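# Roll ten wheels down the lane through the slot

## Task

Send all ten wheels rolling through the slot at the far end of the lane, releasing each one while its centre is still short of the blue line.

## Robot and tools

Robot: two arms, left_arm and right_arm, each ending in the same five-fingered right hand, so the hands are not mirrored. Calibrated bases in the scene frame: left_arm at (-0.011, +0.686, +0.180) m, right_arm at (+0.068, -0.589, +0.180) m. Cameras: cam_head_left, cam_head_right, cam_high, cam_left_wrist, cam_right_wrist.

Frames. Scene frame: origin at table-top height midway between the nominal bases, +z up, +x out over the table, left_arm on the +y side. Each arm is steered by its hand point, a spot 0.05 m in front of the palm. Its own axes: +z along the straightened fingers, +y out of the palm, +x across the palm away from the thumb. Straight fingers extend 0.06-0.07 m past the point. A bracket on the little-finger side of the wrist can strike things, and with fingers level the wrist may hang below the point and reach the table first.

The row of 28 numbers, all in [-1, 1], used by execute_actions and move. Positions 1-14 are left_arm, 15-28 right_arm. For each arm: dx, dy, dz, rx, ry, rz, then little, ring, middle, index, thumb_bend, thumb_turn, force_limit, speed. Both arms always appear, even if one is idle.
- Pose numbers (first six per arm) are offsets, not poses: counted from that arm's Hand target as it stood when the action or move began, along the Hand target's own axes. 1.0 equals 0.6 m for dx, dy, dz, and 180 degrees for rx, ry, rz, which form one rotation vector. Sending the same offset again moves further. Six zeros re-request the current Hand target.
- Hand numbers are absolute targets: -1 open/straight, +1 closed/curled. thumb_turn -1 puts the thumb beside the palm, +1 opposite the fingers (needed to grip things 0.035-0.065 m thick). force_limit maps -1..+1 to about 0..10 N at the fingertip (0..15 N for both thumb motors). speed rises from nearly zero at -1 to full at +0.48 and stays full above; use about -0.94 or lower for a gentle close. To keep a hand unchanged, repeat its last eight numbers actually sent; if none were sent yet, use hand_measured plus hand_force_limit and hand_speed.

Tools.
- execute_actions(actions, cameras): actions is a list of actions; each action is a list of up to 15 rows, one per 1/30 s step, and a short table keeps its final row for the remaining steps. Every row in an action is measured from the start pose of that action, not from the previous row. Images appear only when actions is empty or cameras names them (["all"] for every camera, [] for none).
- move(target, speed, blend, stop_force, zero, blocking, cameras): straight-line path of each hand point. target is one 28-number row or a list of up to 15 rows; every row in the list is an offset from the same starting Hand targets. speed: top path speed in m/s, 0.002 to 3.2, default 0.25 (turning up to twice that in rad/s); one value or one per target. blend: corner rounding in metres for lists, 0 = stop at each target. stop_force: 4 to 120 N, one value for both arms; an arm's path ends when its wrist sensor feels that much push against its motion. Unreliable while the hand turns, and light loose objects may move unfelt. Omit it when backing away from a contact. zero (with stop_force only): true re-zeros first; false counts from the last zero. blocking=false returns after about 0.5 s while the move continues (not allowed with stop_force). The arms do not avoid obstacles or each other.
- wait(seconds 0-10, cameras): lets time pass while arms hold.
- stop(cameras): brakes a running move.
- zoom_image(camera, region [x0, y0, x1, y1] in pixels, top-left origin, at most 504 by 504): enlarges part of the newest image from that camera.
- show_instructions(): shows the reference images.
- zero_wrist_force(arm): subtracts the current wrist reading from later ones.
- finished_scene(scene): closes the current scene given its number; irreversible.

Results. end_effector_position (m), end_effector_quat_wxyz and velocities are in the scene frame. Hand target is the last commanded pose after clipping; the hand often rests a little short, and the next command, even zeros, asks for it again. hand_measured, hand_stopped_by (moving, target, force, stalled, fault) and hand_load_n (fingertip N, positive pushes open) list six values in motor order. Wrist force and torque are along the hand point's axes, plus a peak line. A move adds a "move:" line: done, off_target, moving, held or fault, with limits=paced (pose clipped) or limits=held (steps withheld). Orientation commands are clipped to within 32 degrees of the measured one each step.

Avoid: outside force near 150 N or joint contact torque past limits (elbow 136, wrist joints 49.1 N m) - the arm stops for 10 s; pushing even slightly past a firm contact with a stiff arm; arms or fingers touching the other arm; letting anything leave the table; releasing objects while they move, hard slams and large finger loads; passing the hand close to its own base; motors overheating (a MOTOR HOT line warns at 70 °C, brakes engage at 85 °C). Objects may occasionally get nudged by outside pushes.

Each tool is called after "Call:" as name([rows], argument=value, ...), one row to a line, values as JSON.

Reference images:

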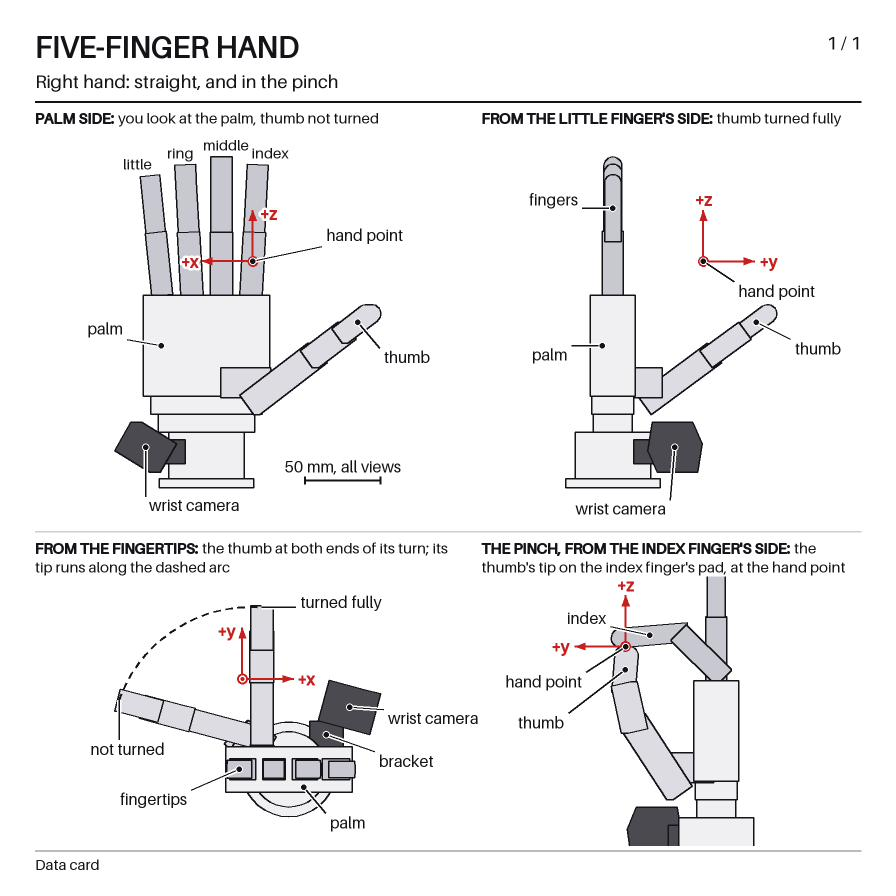

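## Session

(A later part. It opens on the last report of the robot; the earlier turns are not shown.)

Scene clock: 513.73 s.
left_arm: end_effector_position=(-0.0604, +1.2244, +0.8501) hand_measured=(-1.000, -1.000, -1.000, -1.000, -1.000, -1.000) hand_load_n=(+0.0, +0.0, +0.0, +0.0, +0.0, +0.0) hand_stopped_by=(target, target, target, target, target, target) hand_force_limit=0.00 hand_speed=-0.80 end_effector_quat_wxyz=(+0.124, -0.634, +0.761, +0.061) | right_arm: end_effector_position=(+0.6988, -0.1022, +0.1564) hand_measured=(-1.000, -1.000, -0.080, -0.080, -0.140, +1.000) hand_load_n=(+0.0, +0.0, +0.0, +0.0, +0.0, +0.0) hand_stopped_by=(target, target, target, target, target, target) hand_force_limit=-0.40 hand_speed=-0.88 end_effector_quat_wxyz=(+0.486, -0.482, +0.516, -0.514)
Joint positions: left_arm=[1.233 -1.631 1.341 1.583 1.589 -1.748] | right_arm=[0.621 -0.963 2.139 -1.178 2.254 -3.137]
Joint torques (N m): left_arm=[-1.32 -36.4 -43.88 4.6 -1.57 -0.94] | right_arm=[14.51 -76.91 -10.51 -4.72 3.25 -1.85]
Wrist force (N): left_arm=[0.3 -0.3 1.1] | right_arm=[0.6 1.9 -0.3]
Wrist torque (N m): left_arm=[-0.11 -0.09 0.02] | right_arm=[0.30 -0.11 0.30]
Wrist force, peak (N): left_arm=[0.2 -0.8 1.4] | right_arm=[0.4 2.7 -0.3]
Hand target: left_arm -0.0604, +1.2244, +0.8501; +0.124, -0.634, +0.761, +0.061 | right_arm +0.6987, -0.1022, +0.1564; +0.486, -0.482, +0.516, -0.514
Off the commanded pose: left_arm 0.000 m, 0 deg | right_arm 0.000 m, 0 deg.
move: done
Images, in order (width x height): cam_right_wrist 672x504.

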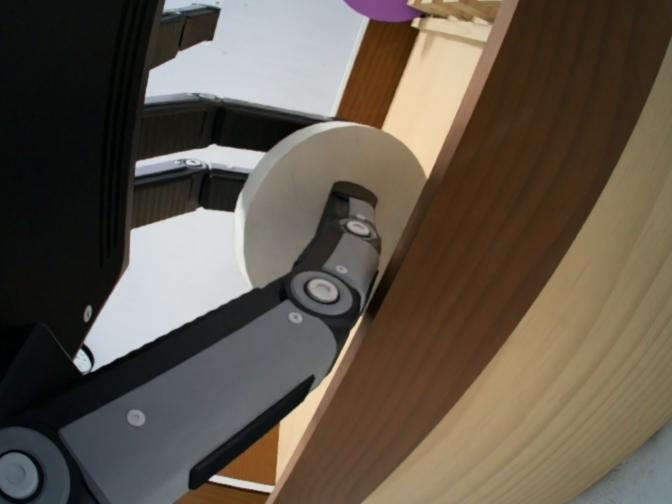

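Call:
move(target=[0,0,0,0,0,0,-1,-1,-1,-1,-1,-1,0,-0.8,0,0,-0.007,0,0,0,-1,-1,-0.08,-0.08,-0.14,1,-0.4,-0.88], speed=0.03, cameras=["cam_right_wrist"])

Call:
zoom_image(camera="cam_right_wrist", region=[210, 90, 450, 310])

Scene clock: 514.90 s.
left_arm: end_effector_position=(-0.0604, +1.2244, +0.8501) hand_measured=(-1.000, -1.000, -1.000, -1.000, -1.000, -1.000) hand_load_n=(+0.0, +0.0, +0.0, +0.0, +0.0, +0.0) hand_stopped_by=(target, target, target, target, target, target) hand_force_limit=0.00 hand_speed=-0.80 end_effector_quat_wxyz=(+0.124, -0.634, +0.761, +0.061) | right_arm: end_effector_position=(+0.6946, -0.1020, +0.1564) hand_measured=(-1.000, -1.000, -0.080, -0.080, -0.140, +1.000) hand_load_n=(+0.0, -0.5, +0.0, +0.0, +0.0, +0.0) hand_stopped_by=(target, target, target, target, target, target) hand_force_limit=-0.40 hand_speed=-0.88 end_effector_quat_wxyz=(+0.486, -0.482, +0.516, -0.514)
Joint positions: left_arm=[1.233 -1.631 1.341 1.583 1.589 -1.748] | right_arm=[0.626 -0.965 2.144 -1.181 2.259 -3.137]
Joint torques (N m): left_arm=[-3.09 -34.57 -43.79 4.62 -1.57 -1.1] | right_arm=[10.3 -78.87 -10.72 -4.3 3.86 -2.3]
Wrist force (N): left_arm=[-0.3 -0.4 1.1] | right_arm=[0.5 1.6 -0.1]
Wrist torque (N m): left_arm=[-0.13 0.00 -0.02] | right_arm=[0.28 -0.10 0.29]
Wrist force, peak (N): left_arm=[0.0 -0.9 1.4] | right_arm=[1.0 2.2 -0.2]
Hand target: left_arm -0.0604, +1.2244, +0.8501; +0.124, -0.634, +0.761, +0.061 | right_arm +0.6945, -0.1020, +0.1564; +0.486, -0.482, +0.516, -0.514
Off the commanded pose: left_arm 0.000 m, 0 deg | right_arm 0.000 m, 0 deg.
move: done
Images, in order (width x height): cam_right_wrist 672x504.

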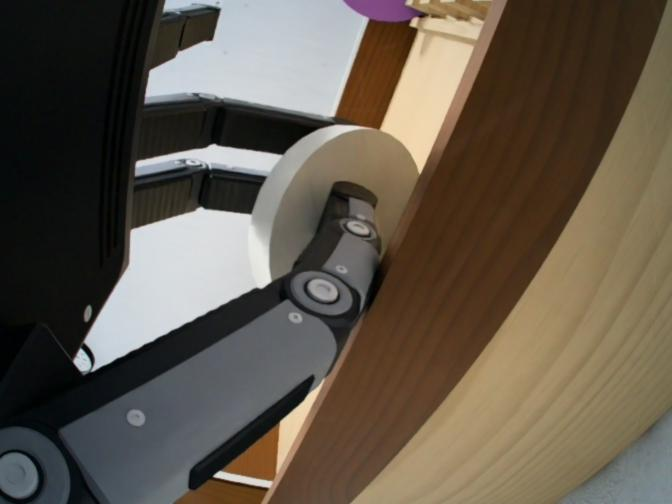

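Scaled by 2.100 from the camera's 672x504 image, which has a finer 960x720 frame.

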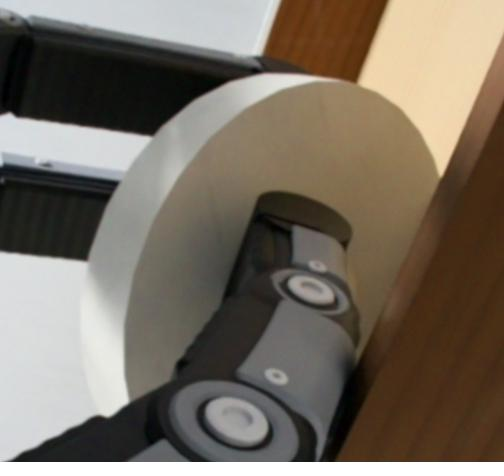

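Call:
move(target=[0,0,0,0,0,0,-1,-1,-1,-1,-1,-1,0,-0.8,0,0,0.0425,0,0,0,-1,-1,-0.08,-0.08,-0.14,1,-0.4,-0.88], speed=0.04, cameras=["cam_right_wrist"])

Call:
zoom_image(camera="cam_right_wrist", region=[210, 90, 460, 330])

Scene clock: 516.53 s.
left_arm: end_effector_position=(-0.0604, +1.2244, +0.8501) hand_measured=(-1.000, -1.000, -1.000, -1.000, -1.000, -1.000) hand_load_n=(+0.0, +0.0, +0.0, +0.0, +0.0, +0.0) hand_stopped_by=(target, target, target, target, target, target) hand_force_limit=0.00 hand_speed=-0.80 end_effector_quat_wxyz=(+0.124, -0.634, +0.761, +0.061) | right_arm: end_effector_position=(+0.7198, -0.1036, +0.1564) hand_measured=(-1.000, -1.000, -0.080, -0.080, -0.140, +1.000) hand_load_n=(+0.0, +0.0, +0.0, +0.0, +0.5, +0.0) hand_stopped_by=(target, target, target, target, target, target) hand_force_limit=-0.40 hand_speed=-0.88 end_effector_quat_wxyz=(+0.486, -0.482, +0.516, -0.515)
Joint positions: left_arm=[1.233 -1.631 1.341 1.583 1.589 -1.748] | right_arm=[0.598 -0.953 2.115 -1.163 2.231 -3.137]
Joint torques (N m): left_arm=[-1.57 -36.82 -44.06 4.53 -1.55 -0.99] | right_arm=[-6.65 -55.24 -25.36 0.24 -2.44 -0.37]
Wrist force (N): left_arm=[-0.2 -0.3 0.8] | right_arm=[0.5 2.0 -0.3]
Wrist torque (N m): left_arm=[-0.11 0.01 -0.01] | right_arm=[0.31 -0.08 0.31]
Wrist force, peak (N): left_arm=[0.4 0.0 1.4] | right_arm=[0.7 2.2 -0.3]
Hand target: left_arm -0.0604, +1.2244, +0.8501; +0.124, -0.634, +0.761, +0.061 | right_arm +0.7199, -0.1036, +0.1564; +0.486, -0.482, +0.516, -0.514
Off the commanded pose: left_arm 0.000 m, 0 deg | right_arm 0.000 m, 0 deg.
move: done
Images, in order (width x height): cam_right_wrist 672x504.

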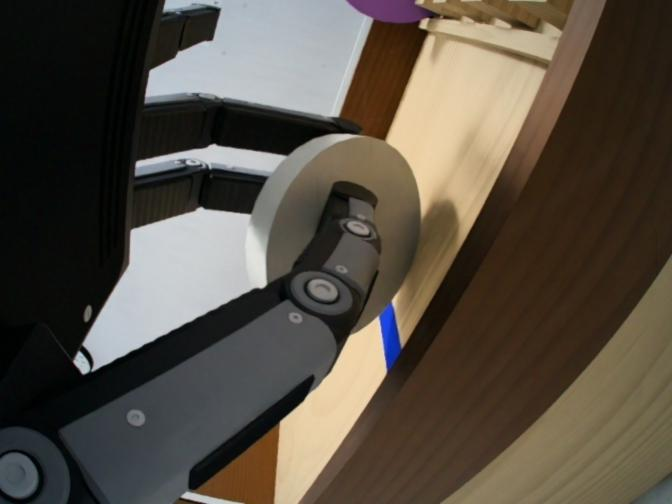

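Scaled by 2.016 from the camera's 672x504 image, which has a finer 960x720 frame.

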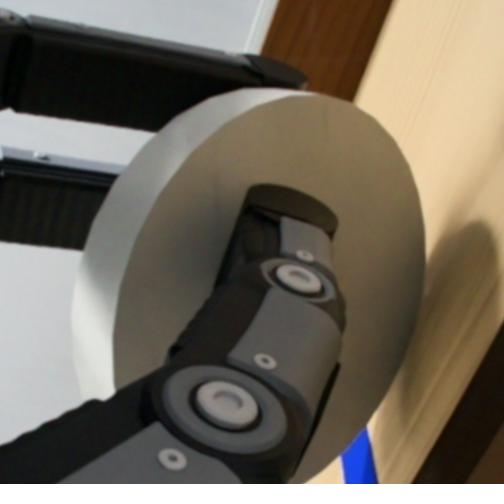

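Call:
move(target=[0,0,0,0,0,0,-1,-1,-1,-1,-1,-1,0,-0.8,0,0,0,0,0,0,-1,-1,0.35,0.35,-0.1,1,-0.4,-0.93], cameras=["cam_right_wrist"])

Call:
zoom_image(camera="cam_right_wrist", region=[210, 90, 460, 330])

Scene clock: 517.93 s.
left_arm: end_effector_position=(-0.0604, +1.2244, +0.8501) hand_measured=(-1.000, -1.000, -1.000, -1.000, -1.000, -1.000) hand_load_n=(+0.0, +0.0, +0.0, +0.0, +0.0, +0.0) hand_stopped_by=(target, target, target, target, target, target) hand_force_limit=0.00 hand_speed=-0.80 end_effector_quat_wxyz=(+0.124, -0.634, +0.761, +0.061) | right_arm: end_effector_position=(+0.7200, -0.1036, +0.1564) hand_measured=(-1.000, -1.000, +0.036, +0.044, -0.100, +1.000) hand_load_n=(+0.0, +0.0, +5.5, +3.5, +1.5, -1.0) hand_stopped_by=(target, target, force, force, target, target) hand_force_limit=-0.40 hand_speed=-0.93 end_effector_quat_wxyz=(+0.486, -0.482, +0.516, -0.514)
Joint positions: left_arm=[1.233 -1.631 1.341 1.583 1.589 -1.748] | right_arm=[0.598 -0.953 2.115 -1.163 2.231 -3.137]
Joint torques (N m): left_arm=[-0.76 -35.56 -44.33 4.47 -1.65 -1.05] | right_arm=[-8.26 -58.03 -22.94 0.24 -3.41 0.7]
Wrist force (N): left_arm=[0.3 -0.7 0.8] | right_arm=[0.5 0.7 0.1]
Wrist torque (N m): left_arm=[-0.15 -0.07 0.01] | right_arm=[0.39 -0.11 0.32]
Wrist force, peak (N): left_arm=[-0.1 -0.5 1.2] | right_arm=[0.4 2.4 -0.5]
Hand target: left_arm -0.0604, +1.2244, +0.8501; +0.124, -0.634, +0.761, +0.061 | right_arm +0.7199, -0.1036, +0.1564; +0.486, -0.482, +0.516, -0.514
Off the commanded pose: left_arm 0.000 m, 0 deg | right_arm 0.000 m, 0 deg.
move: done
Images, in order (width x height): cam_right_wrist 672x504.

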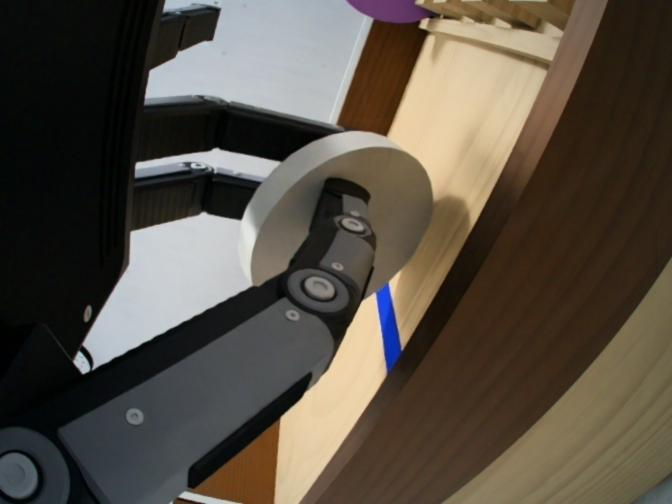

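Scaled by 2.016 from the camera's 672x504 image, which has a finer 960x720 frame.

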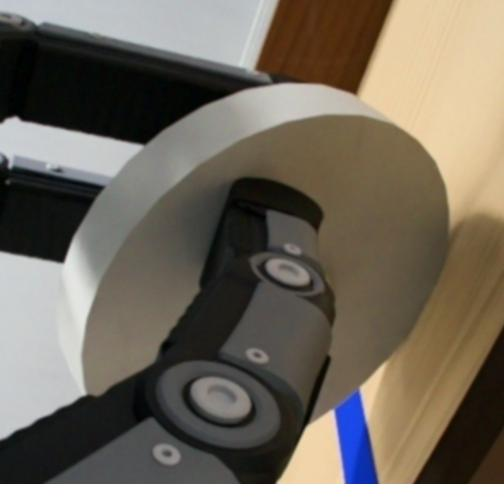

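Call:
move(target=[0,0,0,0,0,0,-1,-1,-1,-1,-1,-1,0,-0.8,0,0.002,0.0167,0,0,0,-1,-1,0.35,0.35,-0.1,1,-0.4,-0.93], speed=0.03, cameras=["cam_right_wrist"])

Call:
zoom_image(camera="cam_right_wrist", region=[210, 90, 460, 330])

Scene clock: 519.83 s.
left_arm: end_effector_position=(-0.0604, +1.2244, +0.8501) hand_measured=(-1.000, -1.000, -1.000, -1.000, -1.000, -1.000) hand_load_n=(+0.0, +0.0, +0.5, +0.0, -0.5, +0.0) hand_stopped_by=(target, target, target, target, target, target) hand_force_limit=0.00 hand_speed=-0.80 end_effector_quat_wxyz=(+0.124, -0.634, +0.761, +0.061) | right_arm: end_effector_position=(+0.7298, -0.1042, +0.1553) hand_measured=(-1.000, -1.000, +0.036, +0.044, -0.100, +1.000) hand_load_n=(+0.0, -0.5, +0.0, +0.0, +0.0, +0.0) hand_stopped_by=(target, target, force, force, target, target) hand_force_limit=-0.40 hand_speed=-0.93 end_effector_quat_wxyz=(+0.486, -0.482, +0.516, -0.514)
Joint positions: left_arm=[1.233 -1.631 1.341 1.583 1.589 -1.748] | right_arm=[0.588 -0.947 2.103 -1.158 2.221 -3.137]
Joint torques (N m): left_arm=[-1.84 -35.65 -43.7 4.67 -1.75 -1.02] | right_arm=[-8.66 -61.63 -24.94 0.1 -2.52 0.63]
Wrist force (N): left_arm=[0.0 -0.3 0.7] | right_arm=[0.4 2.0 -0.4]
Wrist torque (N m): left_arm=[-0.08 -0.02 0.01] | right_arm=[0.34 -0.07 0.31]
Wrist force, peak (N): left_arm=[0.1 -0.5 1.3] | right_arm=[1.8 -3.5 -1.4]
Hand target: left_arm -0.0604, +1.2244, +0.8501; +0.124, -0.634, +0.761, +0.061 | right_arm +0.7299, -0.1042, +0.1552; +0.486, -0.482, +0.516, -0.514
Off the commanded pose: left_arm 0.000 m, 0 deg | right_arm 0.000 m, 0 deg.
move: done
Images, in order (width x height): cam_right_wrist 672x504.

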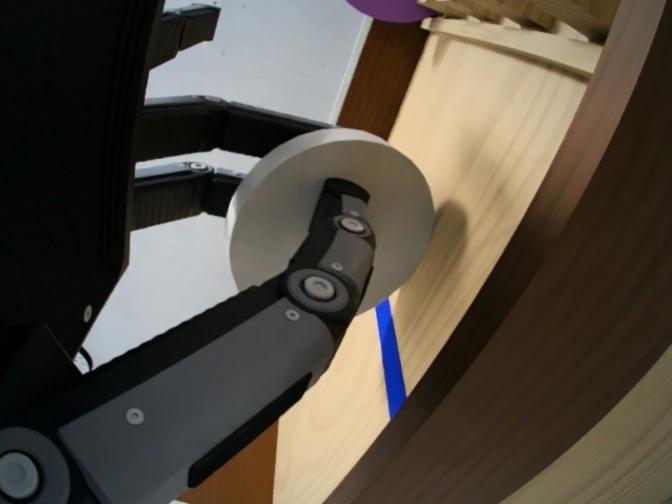

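Scaled by 2.016 from the camera's 672x504 image, which has a finer 960x720 frame.

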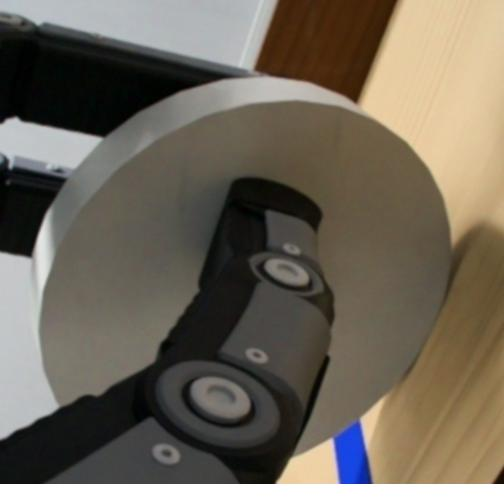

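Call:
move(target=[0,0,0,0,0,0,-1,-1,-1,-1,-1,-1,0,-0.8,0,-0.002,0,0,0,0,-1,-1,-0.02,-0.02,-0.1,1,-0.4,-0.93], speed=0.02, cameras=["cam_right_wrist"])

Call:
zoom_image(camera="cam_right_wrist", region=[210, 90, 460, 330])

Scene clock: 521.13 s.
left_arm: end_effector_position=(-0.0604, +1.2244, +0.8501) hand_measured=(-1.000, -1.000, -1.000, -1.000, -1.000, -1.000) hand_load_n=(+0.0, +0.0, +0.0, +0.0, +0.0, -0.5) hand_stopped_by=(target, target, target, target, target, target) hand_force_limit=0.00 hand_speed=-0.80 end_effector_quat_wxyz=(+0.124, -0.634, +0.761, +0.061) | right_arm: end_effector_position=(+0.7300, -0.1042, +0.1564) hand_measured=(-1.000, -1.000, -0.020, -0.020, -0.100, +1.000) hand_load_n=(+0.0, +0.0, +0.0, +0.0, +0.5, +0.0) hand_stopped_by=(target, target, target, target, target, target) hand_force_limit=-0.40 hand_speed=-0.93 end_effector_quat_wxyz=(+0.486, -0.482, +0.516, -0.514)
Joint positions: left_arm=[1.233 -1.631 1.341 1.583 1.589 -1.748] | right_arm=[0.588 -0.949 2.103 -1.156 2.221 -3.137]
Joint torques (N m): left_arm=[-0.11 -36.2 -44.34 4.74 -1.56 -1.07] | right_arm=[-7.18 -81.05 -13.92 0.52 -2.86 0.04]
Wrist force (N): left_arm=[0.2 -0.4 0.9] | right_arm=[0.4 1.7 -0.3]
Wrist torque (N m): left_arm=[-0.12 -0.07 0.02] | right_arm=[0.27 -0.08 0.29]
Wrist force, peak (N): left_arm=[0.1 -0.7 1.2] | right_arm=[0.7 2.4 -0.2]
Hand target: left_arm -0.0604, +1.2244, +0.8501; +0.124, -0.634, +0.761, +0.061 | right_arm +0.7299, -0.1042, +0.1564; +0.486, -0.482, +0.516, -0.514
Off the commanded pose: left_arm 0.000 m, 0 deg | right_arm 0.000 m, 0 deg.
move: done
Images, in order (width x height): cam_right_wrist 672x504.

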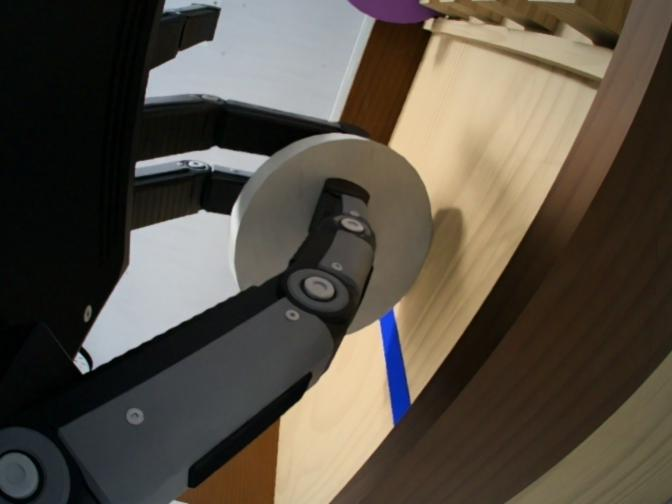

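Scaled by 2.016 from the camera's 672x504 image, which has a finer 960x720 frame.

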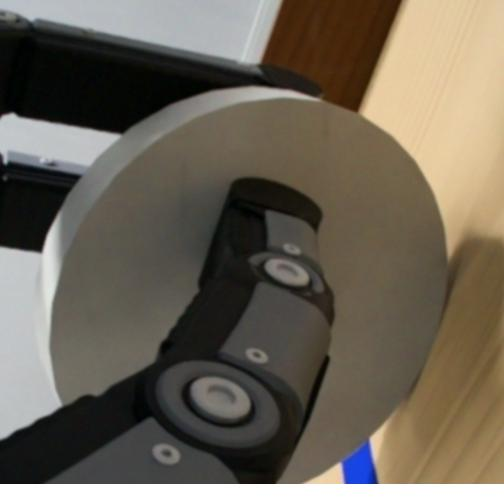

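Call:
move(target=[0,0,0,0,0,0,-1,-1,-1,-1,-1,-1,0,-0.8,0,0,0,0,0,0,-1,-1,-0.05,-0.05,-0.15,1,-0.4,-0.93], speed=0.02, cameras=["cam_right_wrist"])

Call:
zoom_image(camera="cam_right_wrist", region=[210, 90, 460, 330])

Scene clock: 522.23 s.
left_arm: end_effector_position=(-0.0604, +1.2244, +0.8501) hand_measured=(-1.000, -1.000, -1.000, -1.000, -1.000, -1.000) hand_load_n=(+0.0, +0.0, +0.0, +0.0, +0.0, +0.0) hand_stopped_by=(target, target, target, target, target, target) hand_force_limit=0.00 hand_speed=-0.80 end_effector_quat_wxyz=(+0.124, -0.634, +0.761, +0.061) | right_arm: end_effector_position=(+0.7299, -0.1042, +0.1564) hand_measured=(-1.000, -1.000, -0.050, -0.050, -0.150, +1.000) hand_load_n=(+0.0, +0.0, +0.0, -0.5, +0.0, +0.0) hand_stopped_by=(target, target, target, target, target, target) hand_force_limit=-0.40 hand_speed=-0.93 end_effector_quat_wxyz=(+0.486, -0.482, +0.516, -0.514)
Joint positions: left_arm=[1.233 -1.631 1.341 1.583 1.589 -1.748] | right_arm=[0.588 -0.949 2.103 -1.156 2.221 -3.137]
Joint torques (N m): left_arm=[-2.29 -36.18 -43.3 4.36 -1.58 -1.17] | right_arm=[-5.4 -81.85 -12.21 0.42 -2.76 0.54]
Wrist force (N): left_arm=[0.0 -0.4 1.4] | right_arm=[0.7 1.8 -0.4]
Wrist torque (N m): left_arm=[-0.14 -0.05 0.01] | right_arm=[0.31 -0.12 0.32]
Wrist force, peak (N): left_arm=[0.0 -0.4 1.4] | right_arm=[0.8 2.3 -0.3]
Hand target: left_arm -0.0604, +1.2244, +0.8501; +0.124, -0.634, +0.761, +0.061 | right_arm +0.7299, -0.1042, +0.1564; +0.486, -0.482, +0.516, -0.514
Off the commanded pose: left_arm 0.000 m, 0 deg | right_arm 0.000 m, 0 deg.
move: done
Images, in order (width x height): cam_right_wrist 672x504.

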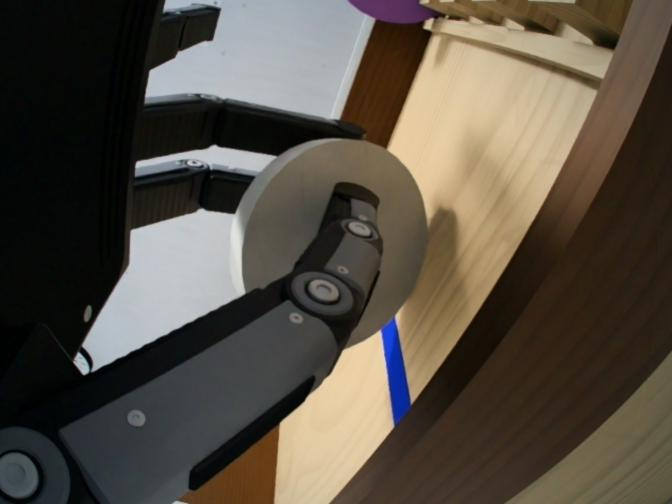

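Scaled by 2.016 from the camera's 672x504 image, which has a finer 960x720 frame.

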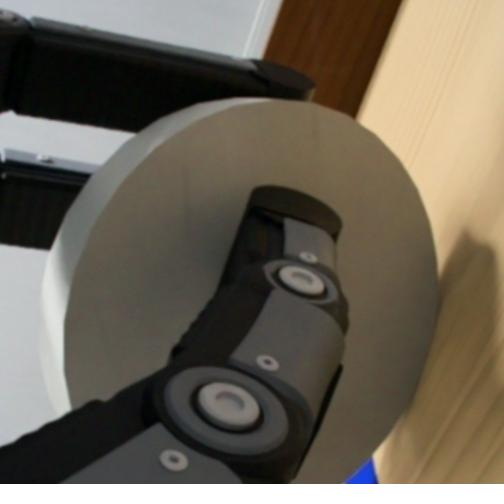

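Call:
move(target=[0,0,0,0,0,0,-1,-1,-1,-1,-1,-1,0,-0.8,0,0,0.013,0,0,0,-1,-1,-0.08,-0.08,-0.15,1,-0.4,-0.93], speed=0.02, cameras=["cam_right_wrist"])

Call:
zoom_image(camera="cam_right_wrist", region=[210, 90, 460, 330])

Scene clock: 523.50 s.
left_arm: end_effector_position=(-0.0604, +1.2244, +0.8501) hand_measured=(-1.000, -1.000, -1.000, -1.000, -1.000, -1.000) hand_load_n=(+0.0, +0.0, +0.0, +0.0, +0.0, +0.0) hand_stopped_by=(target, target, target, target, target, target) hand_force_limit=0.00 hand_speed=-0.80 end_effector_quat_wxyz=(+0.124, -0.634, +0.761, +0.061) | right_arm: end_effector_position=(+0.7376, -0.1047, +0.1565) hand_measured=(-1.000, -1.000, -0.080, -0.080, -0.150, +1.000) hand_load_n=(+0.0, +0.0, +0.0, +0.0, +0.0, +0.0) hand_stopped_by=(target, target, target, target, target, target) hand_force_limit=-0.40 hand_speed=-0.93 end_effector_quat_wxyz=(+0.486, -0.482, +0.516, -0.514)
Joint positions: left_arm=[1.233 -1.631 1.341 1.583 1.589 -1.748] | right_arm=[0.58 -0.945 2.094 -1.15 2.213 -3.137]
Joint torques (N m): left_arm=[-0.02 -35.27 -44.16 4.44 -1.67 -0.98] | right_arm=[-8.79 -58.99 -23.85 0.49 -3.21 0.85]
Wrist force (N): left_arm=[0.5 -0.3 0.7] | right_arm=[0.5 1.9 -0.4]
Wrist torque (N m): left_arm=[-0.08 -0.09 0.03] | right_arm=[0.32 -0.09 0.31]
Wrist force, peak (N): left_arm=[-0.1 -0.6 1.2] | right_arm=[0.7 2.4 -0.3]
Hand target: left_arm -0.0604, +1.2244, +0.8501; +0.124, -0.634, +0.761, +0.061 | right_arm +0.7377, -0.1047, +0.1565; +0.486, -0.482, +0.516, -0.514
Off the commanded pose: left_arm 0.000 m, 0 deg | right_arm 0.000 m, 0 deg.
move: done
Images, in order (width x height): cam_right_wrist 672x504.

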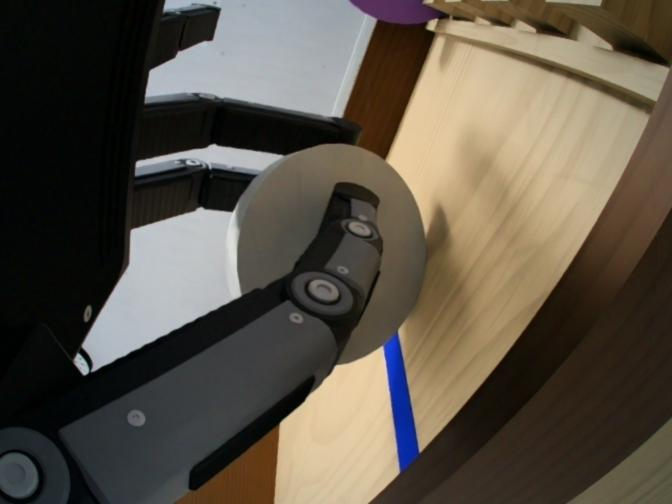

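Scaled by 2.016 from the camera's 672x504 image, which has a finer 960x720 frame.

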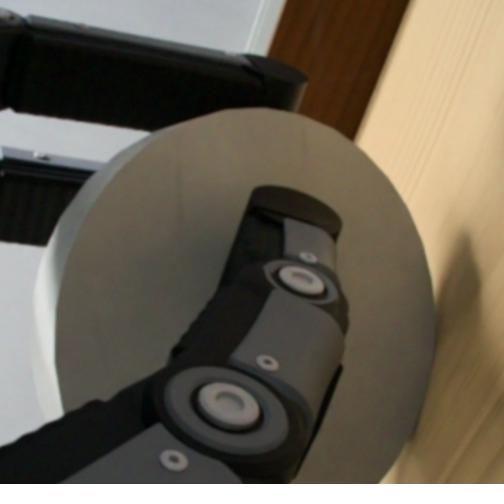

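Call:
move(target=[0,0,0,0,0,0,-1,-1,-1,-1,-1,-1,0,-0.8,0,0,0.007,0,0,0,-1,-1,-0.08,-0.08,-0.15,1,-0.4,-0.93], speed=0.02, cameras=["cam_right_wrist"])

Call:
zoom_image(camera="cam_right_wrist", region=[210, 90, 460, 330])

Scene clock: 524.50 s.
left_arm: end_effector_position=(-0.0604, +1.2244, +0.8501) hand_measured=(-1.000, -1.000, -1.000, -1.000, -1.000, -1.000) hand_load_n=(+0.0, +0.0, +0.0, +0.0, +0.0, +0.0) hand_stopped_by=(target, target, target, target, target, target) hand_force_limit=0.00 hand_speed=-0.80 end_effector_quat_wxyz=(+0.124, -0.634, +0.761, +0.061) | right_arm: end_effector_position=(+0.7418, -0.1049, +0.1565) hand_measured=(-1.000, -1.000, -0.080, -0.080, -0.150, +1.000) hand_load_n=(-0.5, +0.0, +0.0, +0.0, +0.0, +0.0) hand_stopped_by=(target, target, target, target, target, target) hand_force_limit=-0.40 hand_speed=-0.93 end_effector_quat_wxyz=(+0.486, -0.482, +0.516, -0.514)
Joint positions: left_arm=[1.233 -1.631 1.341 1.583 1.589 -1.748] | right_arm=[0.576 -0.943 2.088 -1.147 2.208 -3.137]
Joint torques (N m): left_arm=[-0.38 -34.13 -43.47 4.56 -1.56 -0.92] | right_arm=[-7.42 -58.01 -26.66 0.14 -3.32 0.43]
Wrist force (N): left_arm=[-0.2 -0.1 0.9] | right_arm=[0.6 2.1 -0.4]
Wrist torque (N m): left_arm=[-0.06 -0.01 0.00] | right_arm=[0.35 -0.09 0.32]
Wrist force, peak (N): left_arm=[-0.2 -0.6 1.2] | right_arm=[0.7 2.5 -0.4]
Hand target: left_arm -0.0604, +1.2244, +0.8501; +0.124, -0.634, +0.761, +0.061 | right_arm +0.7419, -0.1049, +0.1565; +0.486, -0.482, +0.516, -0.514
Off the commanded pose: left_arm 0.000 m, 0 deg | right_arm 0.000 m, 0 deg.
move: done
Images, in order (width x height): cam_right_wrist 672x504.

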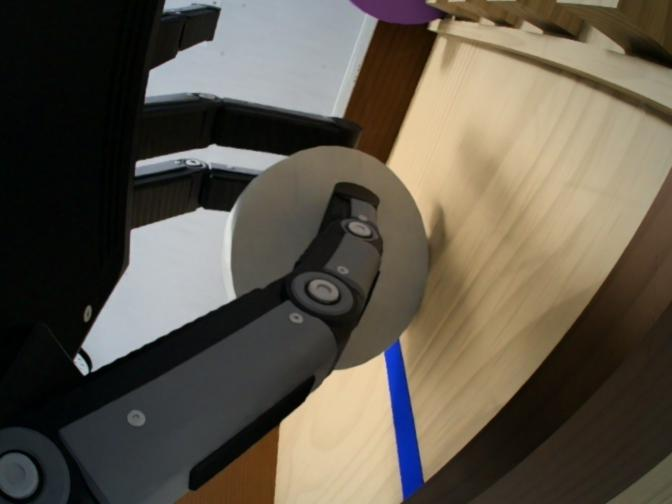

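Scaled by 2.016 from the camera's 672x504 image, which has a finer 960x720 frame.

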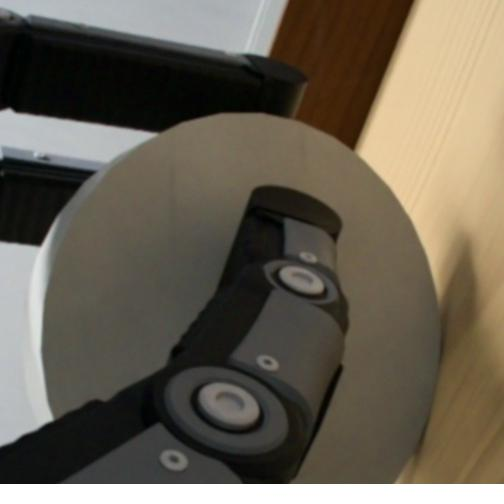

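Call:
move(target=[0,0,0,0,0,0,-1,-1,-1,-1,-1,-1,0,-0.8,0,0,0.0065,0,0,0,-1,-1,-0.08,-0.08,-0.15,1,-0.4,-0.93], speed=0.02, cameras=["cam_right_wrist"])

Call:
zoom_image(camera="cam_right_wrist", region=[210, 90, 460, 330])

Scene clock: 525.60 s.
left_arm: end_effector_position=(-0.0604, +1.2244, +0.8501) hand_measured=(-1.000, -1.000, -1.000, -1.000, -1.000, -1.000) hand_load_n=(+0.0, +0.0, +0.0, +0.0, +0.0, +0.0) hand_stopped_by=(target, target, target, target, target, target) hand_force_limit=0.00 hand_speed=-0.80 end_effector_quat_wxyz=(+0.124, -0.634, +0.761, +0.061) | right_arm: end_effector_position=(+0.7457, -0.1052, +0.1565) hand_measured=(-1.000, -1.000, -0.080, -0.080, -0.150, +1.000) hand_load_n=(+0.0, +0.0, +0.0, +0.0, +0.0, +0.0) hand_stopped_by=(target, target, target, target, target, target) hand_force_limit=-0.40 hand_speed=-0.93 end_effector_quat_wxyz=(+0.486, -0.482, +0.516, -0.514)
Joint positions: left_arm=[1.233 -1.631 1.341 1.583 1.589 -1.748] | right_arm=[0.572 -0.941 2.084 -1.144 2.205 -3.137]
Joint torques (N m): left_arm=[-0.74 -34.17 -43.77 4.51 -1.87 -0.71] | right_arm=[-10.84 -60.1 -25.52 0.26 -3.26 1.07]
Wrist force (N): left_arm=[0.1 -0.4 1.0] | right_arm=[0.4 2.0 -0.2]
Wrist torque (N m): left_arm=[-0.12 -0.04 0.01] | right_arm=[0.33 -0.08 0.30]
Wrist force, peak (N): left_arm=[0.6 -0.7 1.2] | right_arm=[0.4 2.3 -0.3]
Hand target: left_arm -0.0604, +1.2244, +0.8501; +0.124, -0.634, +0.761, +0.061 | right_arm +0.7458, -0.1052, +0.1565; +0.486, -0.482, +0.516, -0.514
Off the commanded pose: left_arm 0.000 m, 0 deg | right_arm 0.000 m, 0 deg.
move: done
Images, in order (width x height): cam_right_wrist 672x504.

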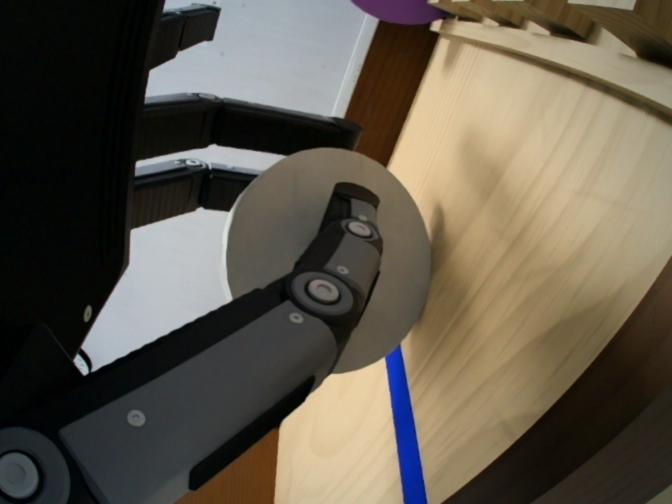

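Scaled by 2.016 from the camera's 672x504 image, which has a finer 960x720 frame.

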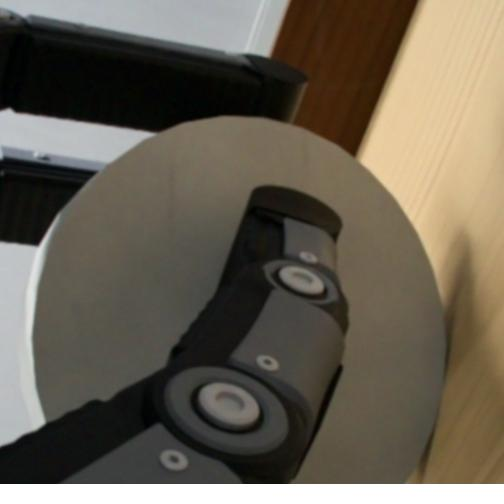

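Call:
move(target=[0,0,0,0,0,0,-1,-1,-1,-1,-1,-1,0,-0.8,0,0,-0.005,0,0,0,-1,-1,-0.08,-0.08,-0.15,1,-0.4,-0.93], speed=0.02, cameras=["cam_right_wrist"])

Call:
zoom_image(camera="cam_right_wrist", region=[210, 90, 460, 330])

Scene clock: 526.73 s.
left_arm: end_effector_position=(-0.0604, +1.2244, +0.8501) hand_measured=(-1.000, -1.000, -1.000, -1.000, -1.000, -1.000) hand_load_n=(+0.0, +0.0, +0.0, +0.0, +0.0, +0.0) hand_stopped_by=(target, target, target, target, target, target) hand_force_limit=0.00 hand_speed=-0.80 end_effector_quat_wxyz=(+0.124, -0.634, +0.761, +0.061) | right_arm: end_effector_position=(+0.7429, -0.1050, +0.1565) hand_measured=(-1.000, -1.000, -0.080, -0.080, -0.150, +1.000) hand_load_n=(+0.0, +0.0, +0.0, +0.0, +0.0, +0.0) hand_stopped_by=(target, target, target, target, target, target) hand_force_limit=-0.40 hand_speed=-0.93 end_effector_quat_wxyz=(+0.486, -0.482, +0.516, -0.514)
Joint positions: left_arm=[1.233 -1.631 1.341 1.583 1.589 -1.748] | right_arm=[0.575 -0.942 2.087 -1.146 2.207 -3.137]
Joint torques (N m): left_arm=[-1.15 -35.74 -44.66 4.66 -1.62 -1.12] | right_arm=[15.02 -84.06 -12.82 -4.82 3.63 0.97]
Wrist force (N): left_arm=[0.0 -0.7 0.8] | right_arm=[0.5 1.9 -0.5]
Wrist torque (N m): left_arm=[-0.15 -0.02 -0.01] | right_arm=[0.33 -0.09 0.31]
Wrist force, peak (N): left_arm=[0.3 -0.1 1.2] | right_arm=[0.6 2.5 -0.6]
Hand target: left_arm -0.0604, +1.2244, +0.8501; +0.124, -0.634, +0.761, +0.061 | right_arm +0.7428, -0.1050, +0.1565; +0.486, -0.482, +0.516, -0.514
Off the commanded pose: left_arm 0.000 m, 0 deg | right_arm 0.000 m, 0 deg.
move: done
Images, in order (width x height): cam_right_wrist 672x504.

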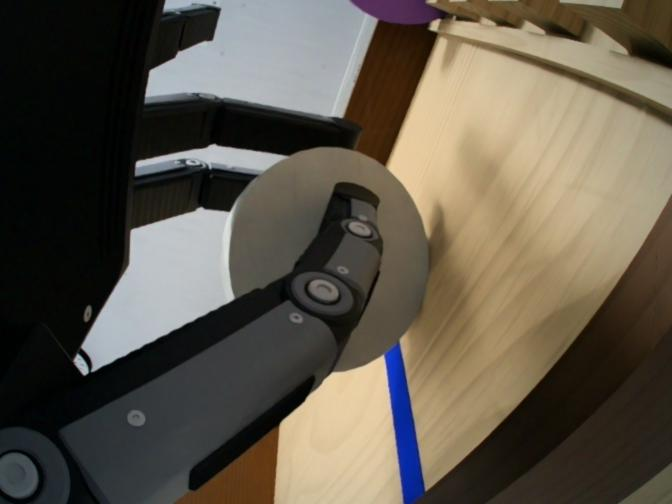

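Scaled by 2.016 from the camera's 672x504 image, which has a finer 960x720 frame.

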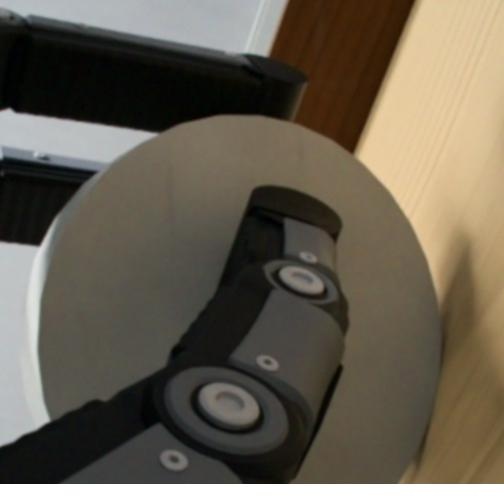

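Call:
move(target=[0,0,0,0,0,0,-1,-1,-1,-1,-1,-1,0,-0.8,0,0,0.0125,0,0,0,-1,-1,-0.08,-0.08,-0.15,1,-0.4,-0.93], speed=0.02, cameras=["cam_right_wrist"])

Call:
zoom_image(camera="cam_right_wrist", region=[210, 90, 460, 330])

Scene clock: 530.30 s.
left_arm: end_effector_position=(-0.0604, +1.2244, +0.8501) hand_measured=(-1.000, -1.000, -1.000, -1.000, -1.000, -1.000) hand_load_n=(+0.0, +0.0, +0.0, +0.0, +0.0, +0.0) hand_stopped_by=(target, target, target, target, target, target) hand_force_limit=0.00 hand_speed=-0.80 end_effector_quat_wxyz=(+0.124, -0.634, +0.761, +0.061) | right_arm: end_effector_position=(+0.7502, -0.1055, +0.1565) hand_measured=(-1.000, -1.000, -0.080, -0.080, -0.150, +1.000) hand_load_n=(+0.0, +0.0, +0.0, +0.0, +0.5, +0.0) hand_stopped_by=(target, target, target, target, target, target) hand_force_limit=-0.40 hand_speed=-0.93 end_effector_quat_wxyz=(+0.486, -0.482, +0.516, -0.514)
Joint positions: left_arm=[1.233 -1.631 1.341 1.583 1.589 -1.748] | right_arm=[0.567 -0.939 2.078 -1.141 2.2 -3.137]
Joint torques (N m): left_arm=[-1.68 -36.14 -43.72 4.48 -1.58 -1.33] | right_arm=[-3.25 -59.27 -25.58 0.37 -2.87 -0.58]
Wrist force (N): left_arm=[-0.2 -0.5 0.9] | right_arm=[0.3 2.0 0.0]
Wrist torque (N m): left_arm=[-0.13 0.00 -0.02] | right_arm=[0.31 -0.07 0.30]
Wrist force, peak (N): left_arm=[-0.6 -0.4 1.6] | right_arm=[0.6 2.5 -0.3]
Hand target: left_arm -0.0604, +1.2244, +0.8501; +0.124, -0.634, +0.761, +0.061 | right_arm +0.7503, -0.1055, +0.1565; +0.486, -0.482, +0.516, -0.514
Off the commanded pose: left_arm 0.000 m, 0 deg | right_arm 0.000 m, 0 deg.
move: done
Images, in order (width x height): cam_right_wrist 672x504.

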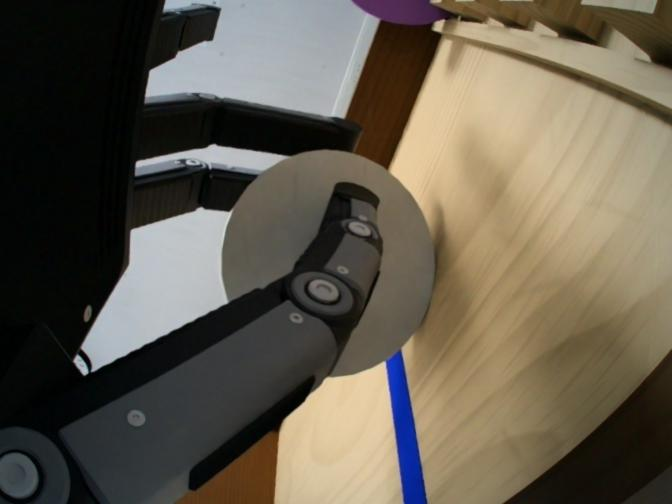

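Scaled by 2.016 from the camera's 672x504 image, which has a finer 960x720 frame.

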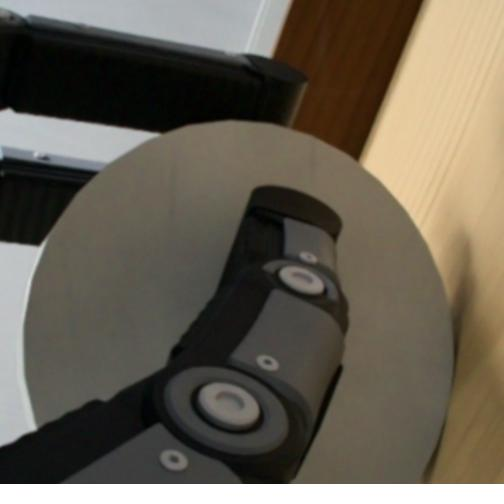

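Call:
move(target=[0,0,0,0,0,0,-1,-1,-1,-1,-1,-1,0,-0.8,0,0,-0.018,0,0,0,-1,-1,-0.08,-0.08,-0.15,1,-0.4,-0.93], speed=0.02, cameras=["cam_right_wrist"])

Call:
zoom_image(camera="cam_right_wrist", region=[210, 90, 460, 330])

Scene clock: 531.43 s.
left_arm: end_effector_position=(-0.0604, +1.2244, +0.8501) hand_measured=(-1.000, -1.000, -1.000, -1.000, -1.000, -1.000) hand_load_n=(+0.0, +0.0, +0.0, +0.0, +0.0, +0.0) hand_stopped_by=(target, target, target, target, target, target) hand_force_limit=0.00 hand_speed=-0.80 end_effector_quat_wxyz=(+0.124, -0.634, +0.761, +0.061) | right_arm: end_effector_position=(+0.7397, -0.1048, +0.1565) hand_measured=(-1.000, -1.000, -0.080, -0.080, -0.150, +1.000) hand_load_n=(+0.0, +0.0, +0.0, +0.0, +0.5, +0.0) hand_stopped_by=(target, target, target, target, target, target) hand_force_limit=-0.40 hand_speed=-0.93 end_effector_quat_wxyz=(+0.486, -0.482, +0.516, -0.514)
Joint positions: left_arm=[1.233 -1.631 1.341 1.583 1.589 -1.748] | right_arm=[0.578 -0.944 2.091 -1.149 2.211 -3.137]
Joint torques (N m): left_arm=[-0.67 -36.66 -44.05 4.5 -1.72 -1.07] | right_arm=[11.75 -82.45 -14.47 -4.63 3.38 -0.13]
Wrist force (N): left_arm=[0.0 -0.5 0.7] | right_arm=[0.4 2.1 -0.5]
Wrist torque (N m): left_arm=[-0.12 -0.03 0.00] | right_arm=[0.35 -0.06 0.30]
Wrist force, peak (N): left_arm=[-0.2 -1.0 0.8] | right_arm=[0.4 2.3 -0.3]
Hand target: left_arm -0.0604, +1.2244, +0.8501; +0.124, -0.634, +0.761, +0.061 | right_arm +0.7395, -0.1048, +0.1565; +0.486, -0.482, +0.516, -0.514
Off the commanded pose: left_arm 0.000 m, 0 deg | right_arm 0.000 m, 0 deg.
move: done
Images, in order (width x height): cam_right_wrist 672x504.

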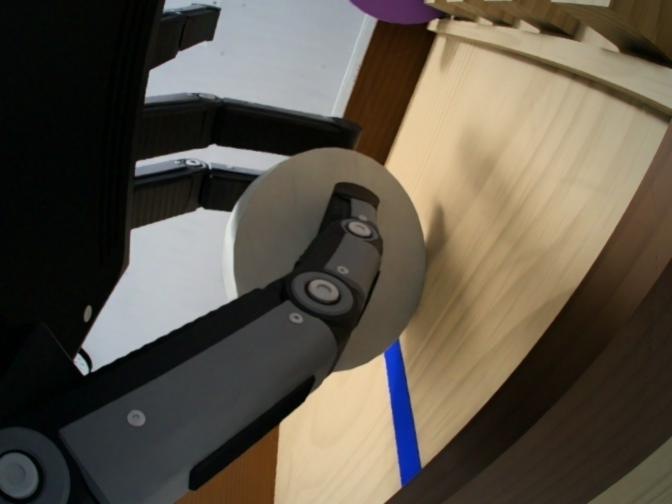

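Scaled by 2.016 from the camera's 672x504 image, which has a finer 960x720 frame.

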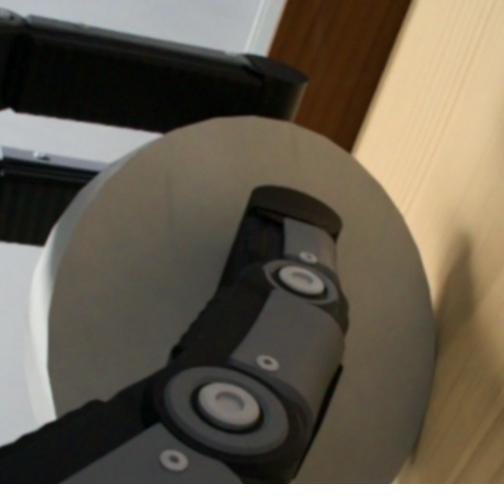

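Call:
move(target=[0,0,0,0,0,0,-1,-1,-1,-1,-1,-1,0,-0.8,0,0,-0.0035,0,0,0,-1,-1,-0.08,-0.08,-0.15,1,-0.4,-0.93], speed=0.01, cameras=["cam_right_wrist"])

Call:
zoom_image(camera="cam_right_wrist", region=[210, 90, 460, 330])

Call:
move(target=[0,0,0,0,0,0,-1,-1,-1,-1,-1,-1,0,-0.8,0,0,-0.0035,0,0,0,-1,-1,-0.08,-0.08,-0.15,1,-0.4,-0.93], speed=0.01, cameras=["cam_right_wrist"])

Call:
zoom_image(camera="cam_right_wrist", region=[210, 90, 460, 330])

Scene clock: 533.27 s.
left_arm: end_effector_position=(-0.0604, +1.2244, +0.8501) hand_measured=(-1.000, -1.000, -1.000, -1.000, -1.000, -1.000) hand_load_n=(+0.0, +0.0, +0.0, -0.5, +0.0, +0.0) hand_stopped_by=(target, target, target, target, target, target) hand_force_limit=0.00 hand_speed=-0.80 end_effector_quat_wxyz=(+0.124, -0.634, +0.761, +0.061) | right_arm: end_effector_position=(+0.7375, -0.1047, +0.1565) hand_measured=(-1.000, -1.000, -0.080, -0.080, -0.150, +1.000) hand_load_n=(+0.0, +0.0, +0.0, +0.0, +0.0, +0.5) hand_stopped_by=(target, target, target, target, target, target) hand_force_limit=-0.40 hand_speed=-0.93 end_effector_quat_wxyz=(+0.486, -0.482, +0.516, -0.514)
Joint positions: left_arm=[1.233 -1.631 1.341 1.583 1.589 -1.748] | right_arm=[0.58 -0.945 2.094 -1.15 2.213 -3.137]
Joint torques (N m): left_arm=[-0.64 -35.71 -43.52 4.72 -1.74 -0.81] | right_arm=[13.8 -82.24 -14.14 -4.54 3.06 -1.54]
Wrist force (N): left_arm=[0.0 -0.4 0.8] | right_arm=[0.7 2.3 -0.4]
Wrist torque (N m): left_arm=[-0.12 -0.03 0.01] | right_arm=[0.36 -0.12 0.33]
Wrist force, peak (N): left_arm=[-0.1 -0.7 1.6] | right_arm=[0.4 2.4 -0.5]
Hand target: left_arm -0.0604, +1.2244, +0.8501; +0.124, -0.634, +0.761, +0.061 | right_arm +0.7374, -0.1047, +0.1565; +0.486, -0.482, +0.516, -0.514
Off the commanded pose: left_arm 0.000 m, 0 deg | right_arm 0.000 m, 0 deg.
move: done
Images, in order (width x height): cam_right_wrist 672x504.

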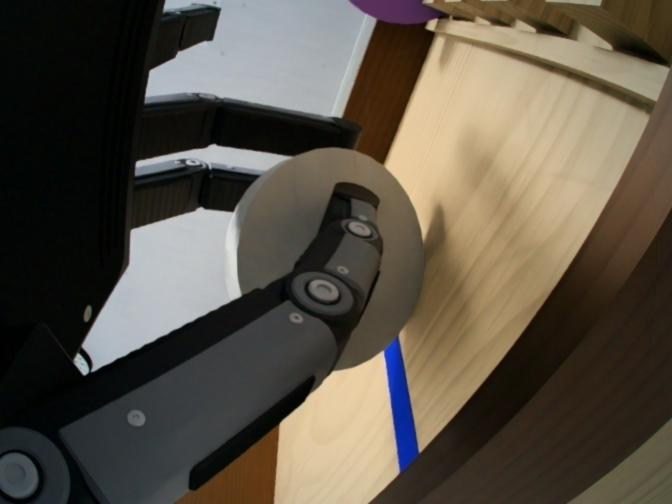

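Scaled by 2.016 from the camera's 672x504 image, which has a finer 960x720 frame.

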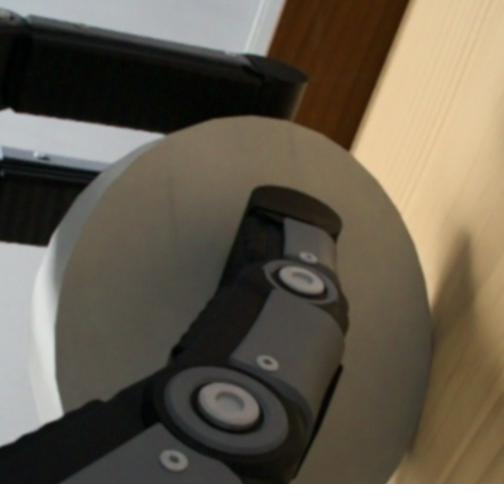

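Scene clock: 533.97 s.
left_arm: end_effector_position=(-0.0604, +1.2244, +0.8501) hand_measured=(-1.000, -1.000, -1.000, -1.000, -1.000, -1.000) hand_load_n=(+0.0, +0.0, +0.0, +0.0, +0.0, +0.0) hand_stopped_by=(target, target, target, target, target, target) hand_force_limit=0.00 hand_speed=-0.80 end_effector_quat_wxyz=(+0.124, -0.634, +0.761, +0.061) | right_arm: end_effector_position=(+0.7354, -0.1045, +0.1565) hand_measured=(-1.000, -1.000, -0.080, -0.080, -0.150, +1.000) hand_load_n=(+0.0, +0.0, +0.0, +0.0, +0.0, +0.0) hand_stopped_by=(target, target, target, target, target, target) hand_force_limit=-0.40 hand_speed=-0.93 end_effector_quat_wxyz=(+0.486, -0.482, +0.516, -0.514)
Joint positions: left_arm=[1.233 -1.631 1.341 1.583 1.589 -1.748] | right_arm=[0.582 -0.946 2.096 -1.152 2.215 -3.137]
Joint torques (N m): left_arm=[-1.31 -38.46 -44.4 4.64 -1.86 -0.89] | right_arm=[11.89 -78.12 -12.95 -3.7 4.05 -1.35]
Wrist force (N): left_arm=[0.1 -0.1 0.9] | right_arm=[0.4 2.1 -0.2]
Wrist torque (N m): left_arm=[-0.06 -0.04 0.02] | right_arm=[0.33 -0.07 0.31]
Wrist force, peak (N): left_arm=[0.0 -0.5 1.2] | right_arm=[0.9 2.3 -0.7]
Hand target: left_arm -0.0604, +1.2244, +0.8501; +0.124, -0.634, +0.761, +0.061 | right_arm +0.7353, -0.1045, +0.1565; +0.486, -0.482, +0.516, -0.514
Off the commanded pose: left_arm 0.000 m, 0 deg | right_arm 0.000 m, 0 deg.
move: done
Images, in order (width x height): cam_right_wrist 672x504.

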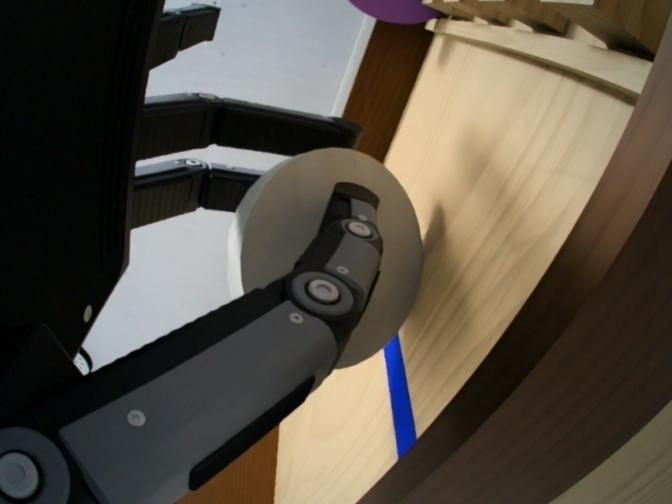

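Scaled by 2.016 from the camera's 672x504 image, which has a finer 960x720 frame.

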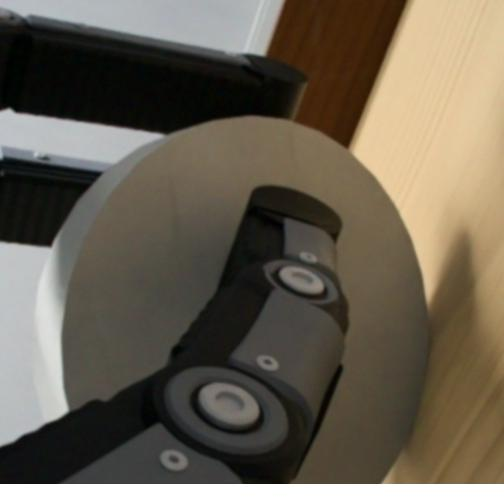

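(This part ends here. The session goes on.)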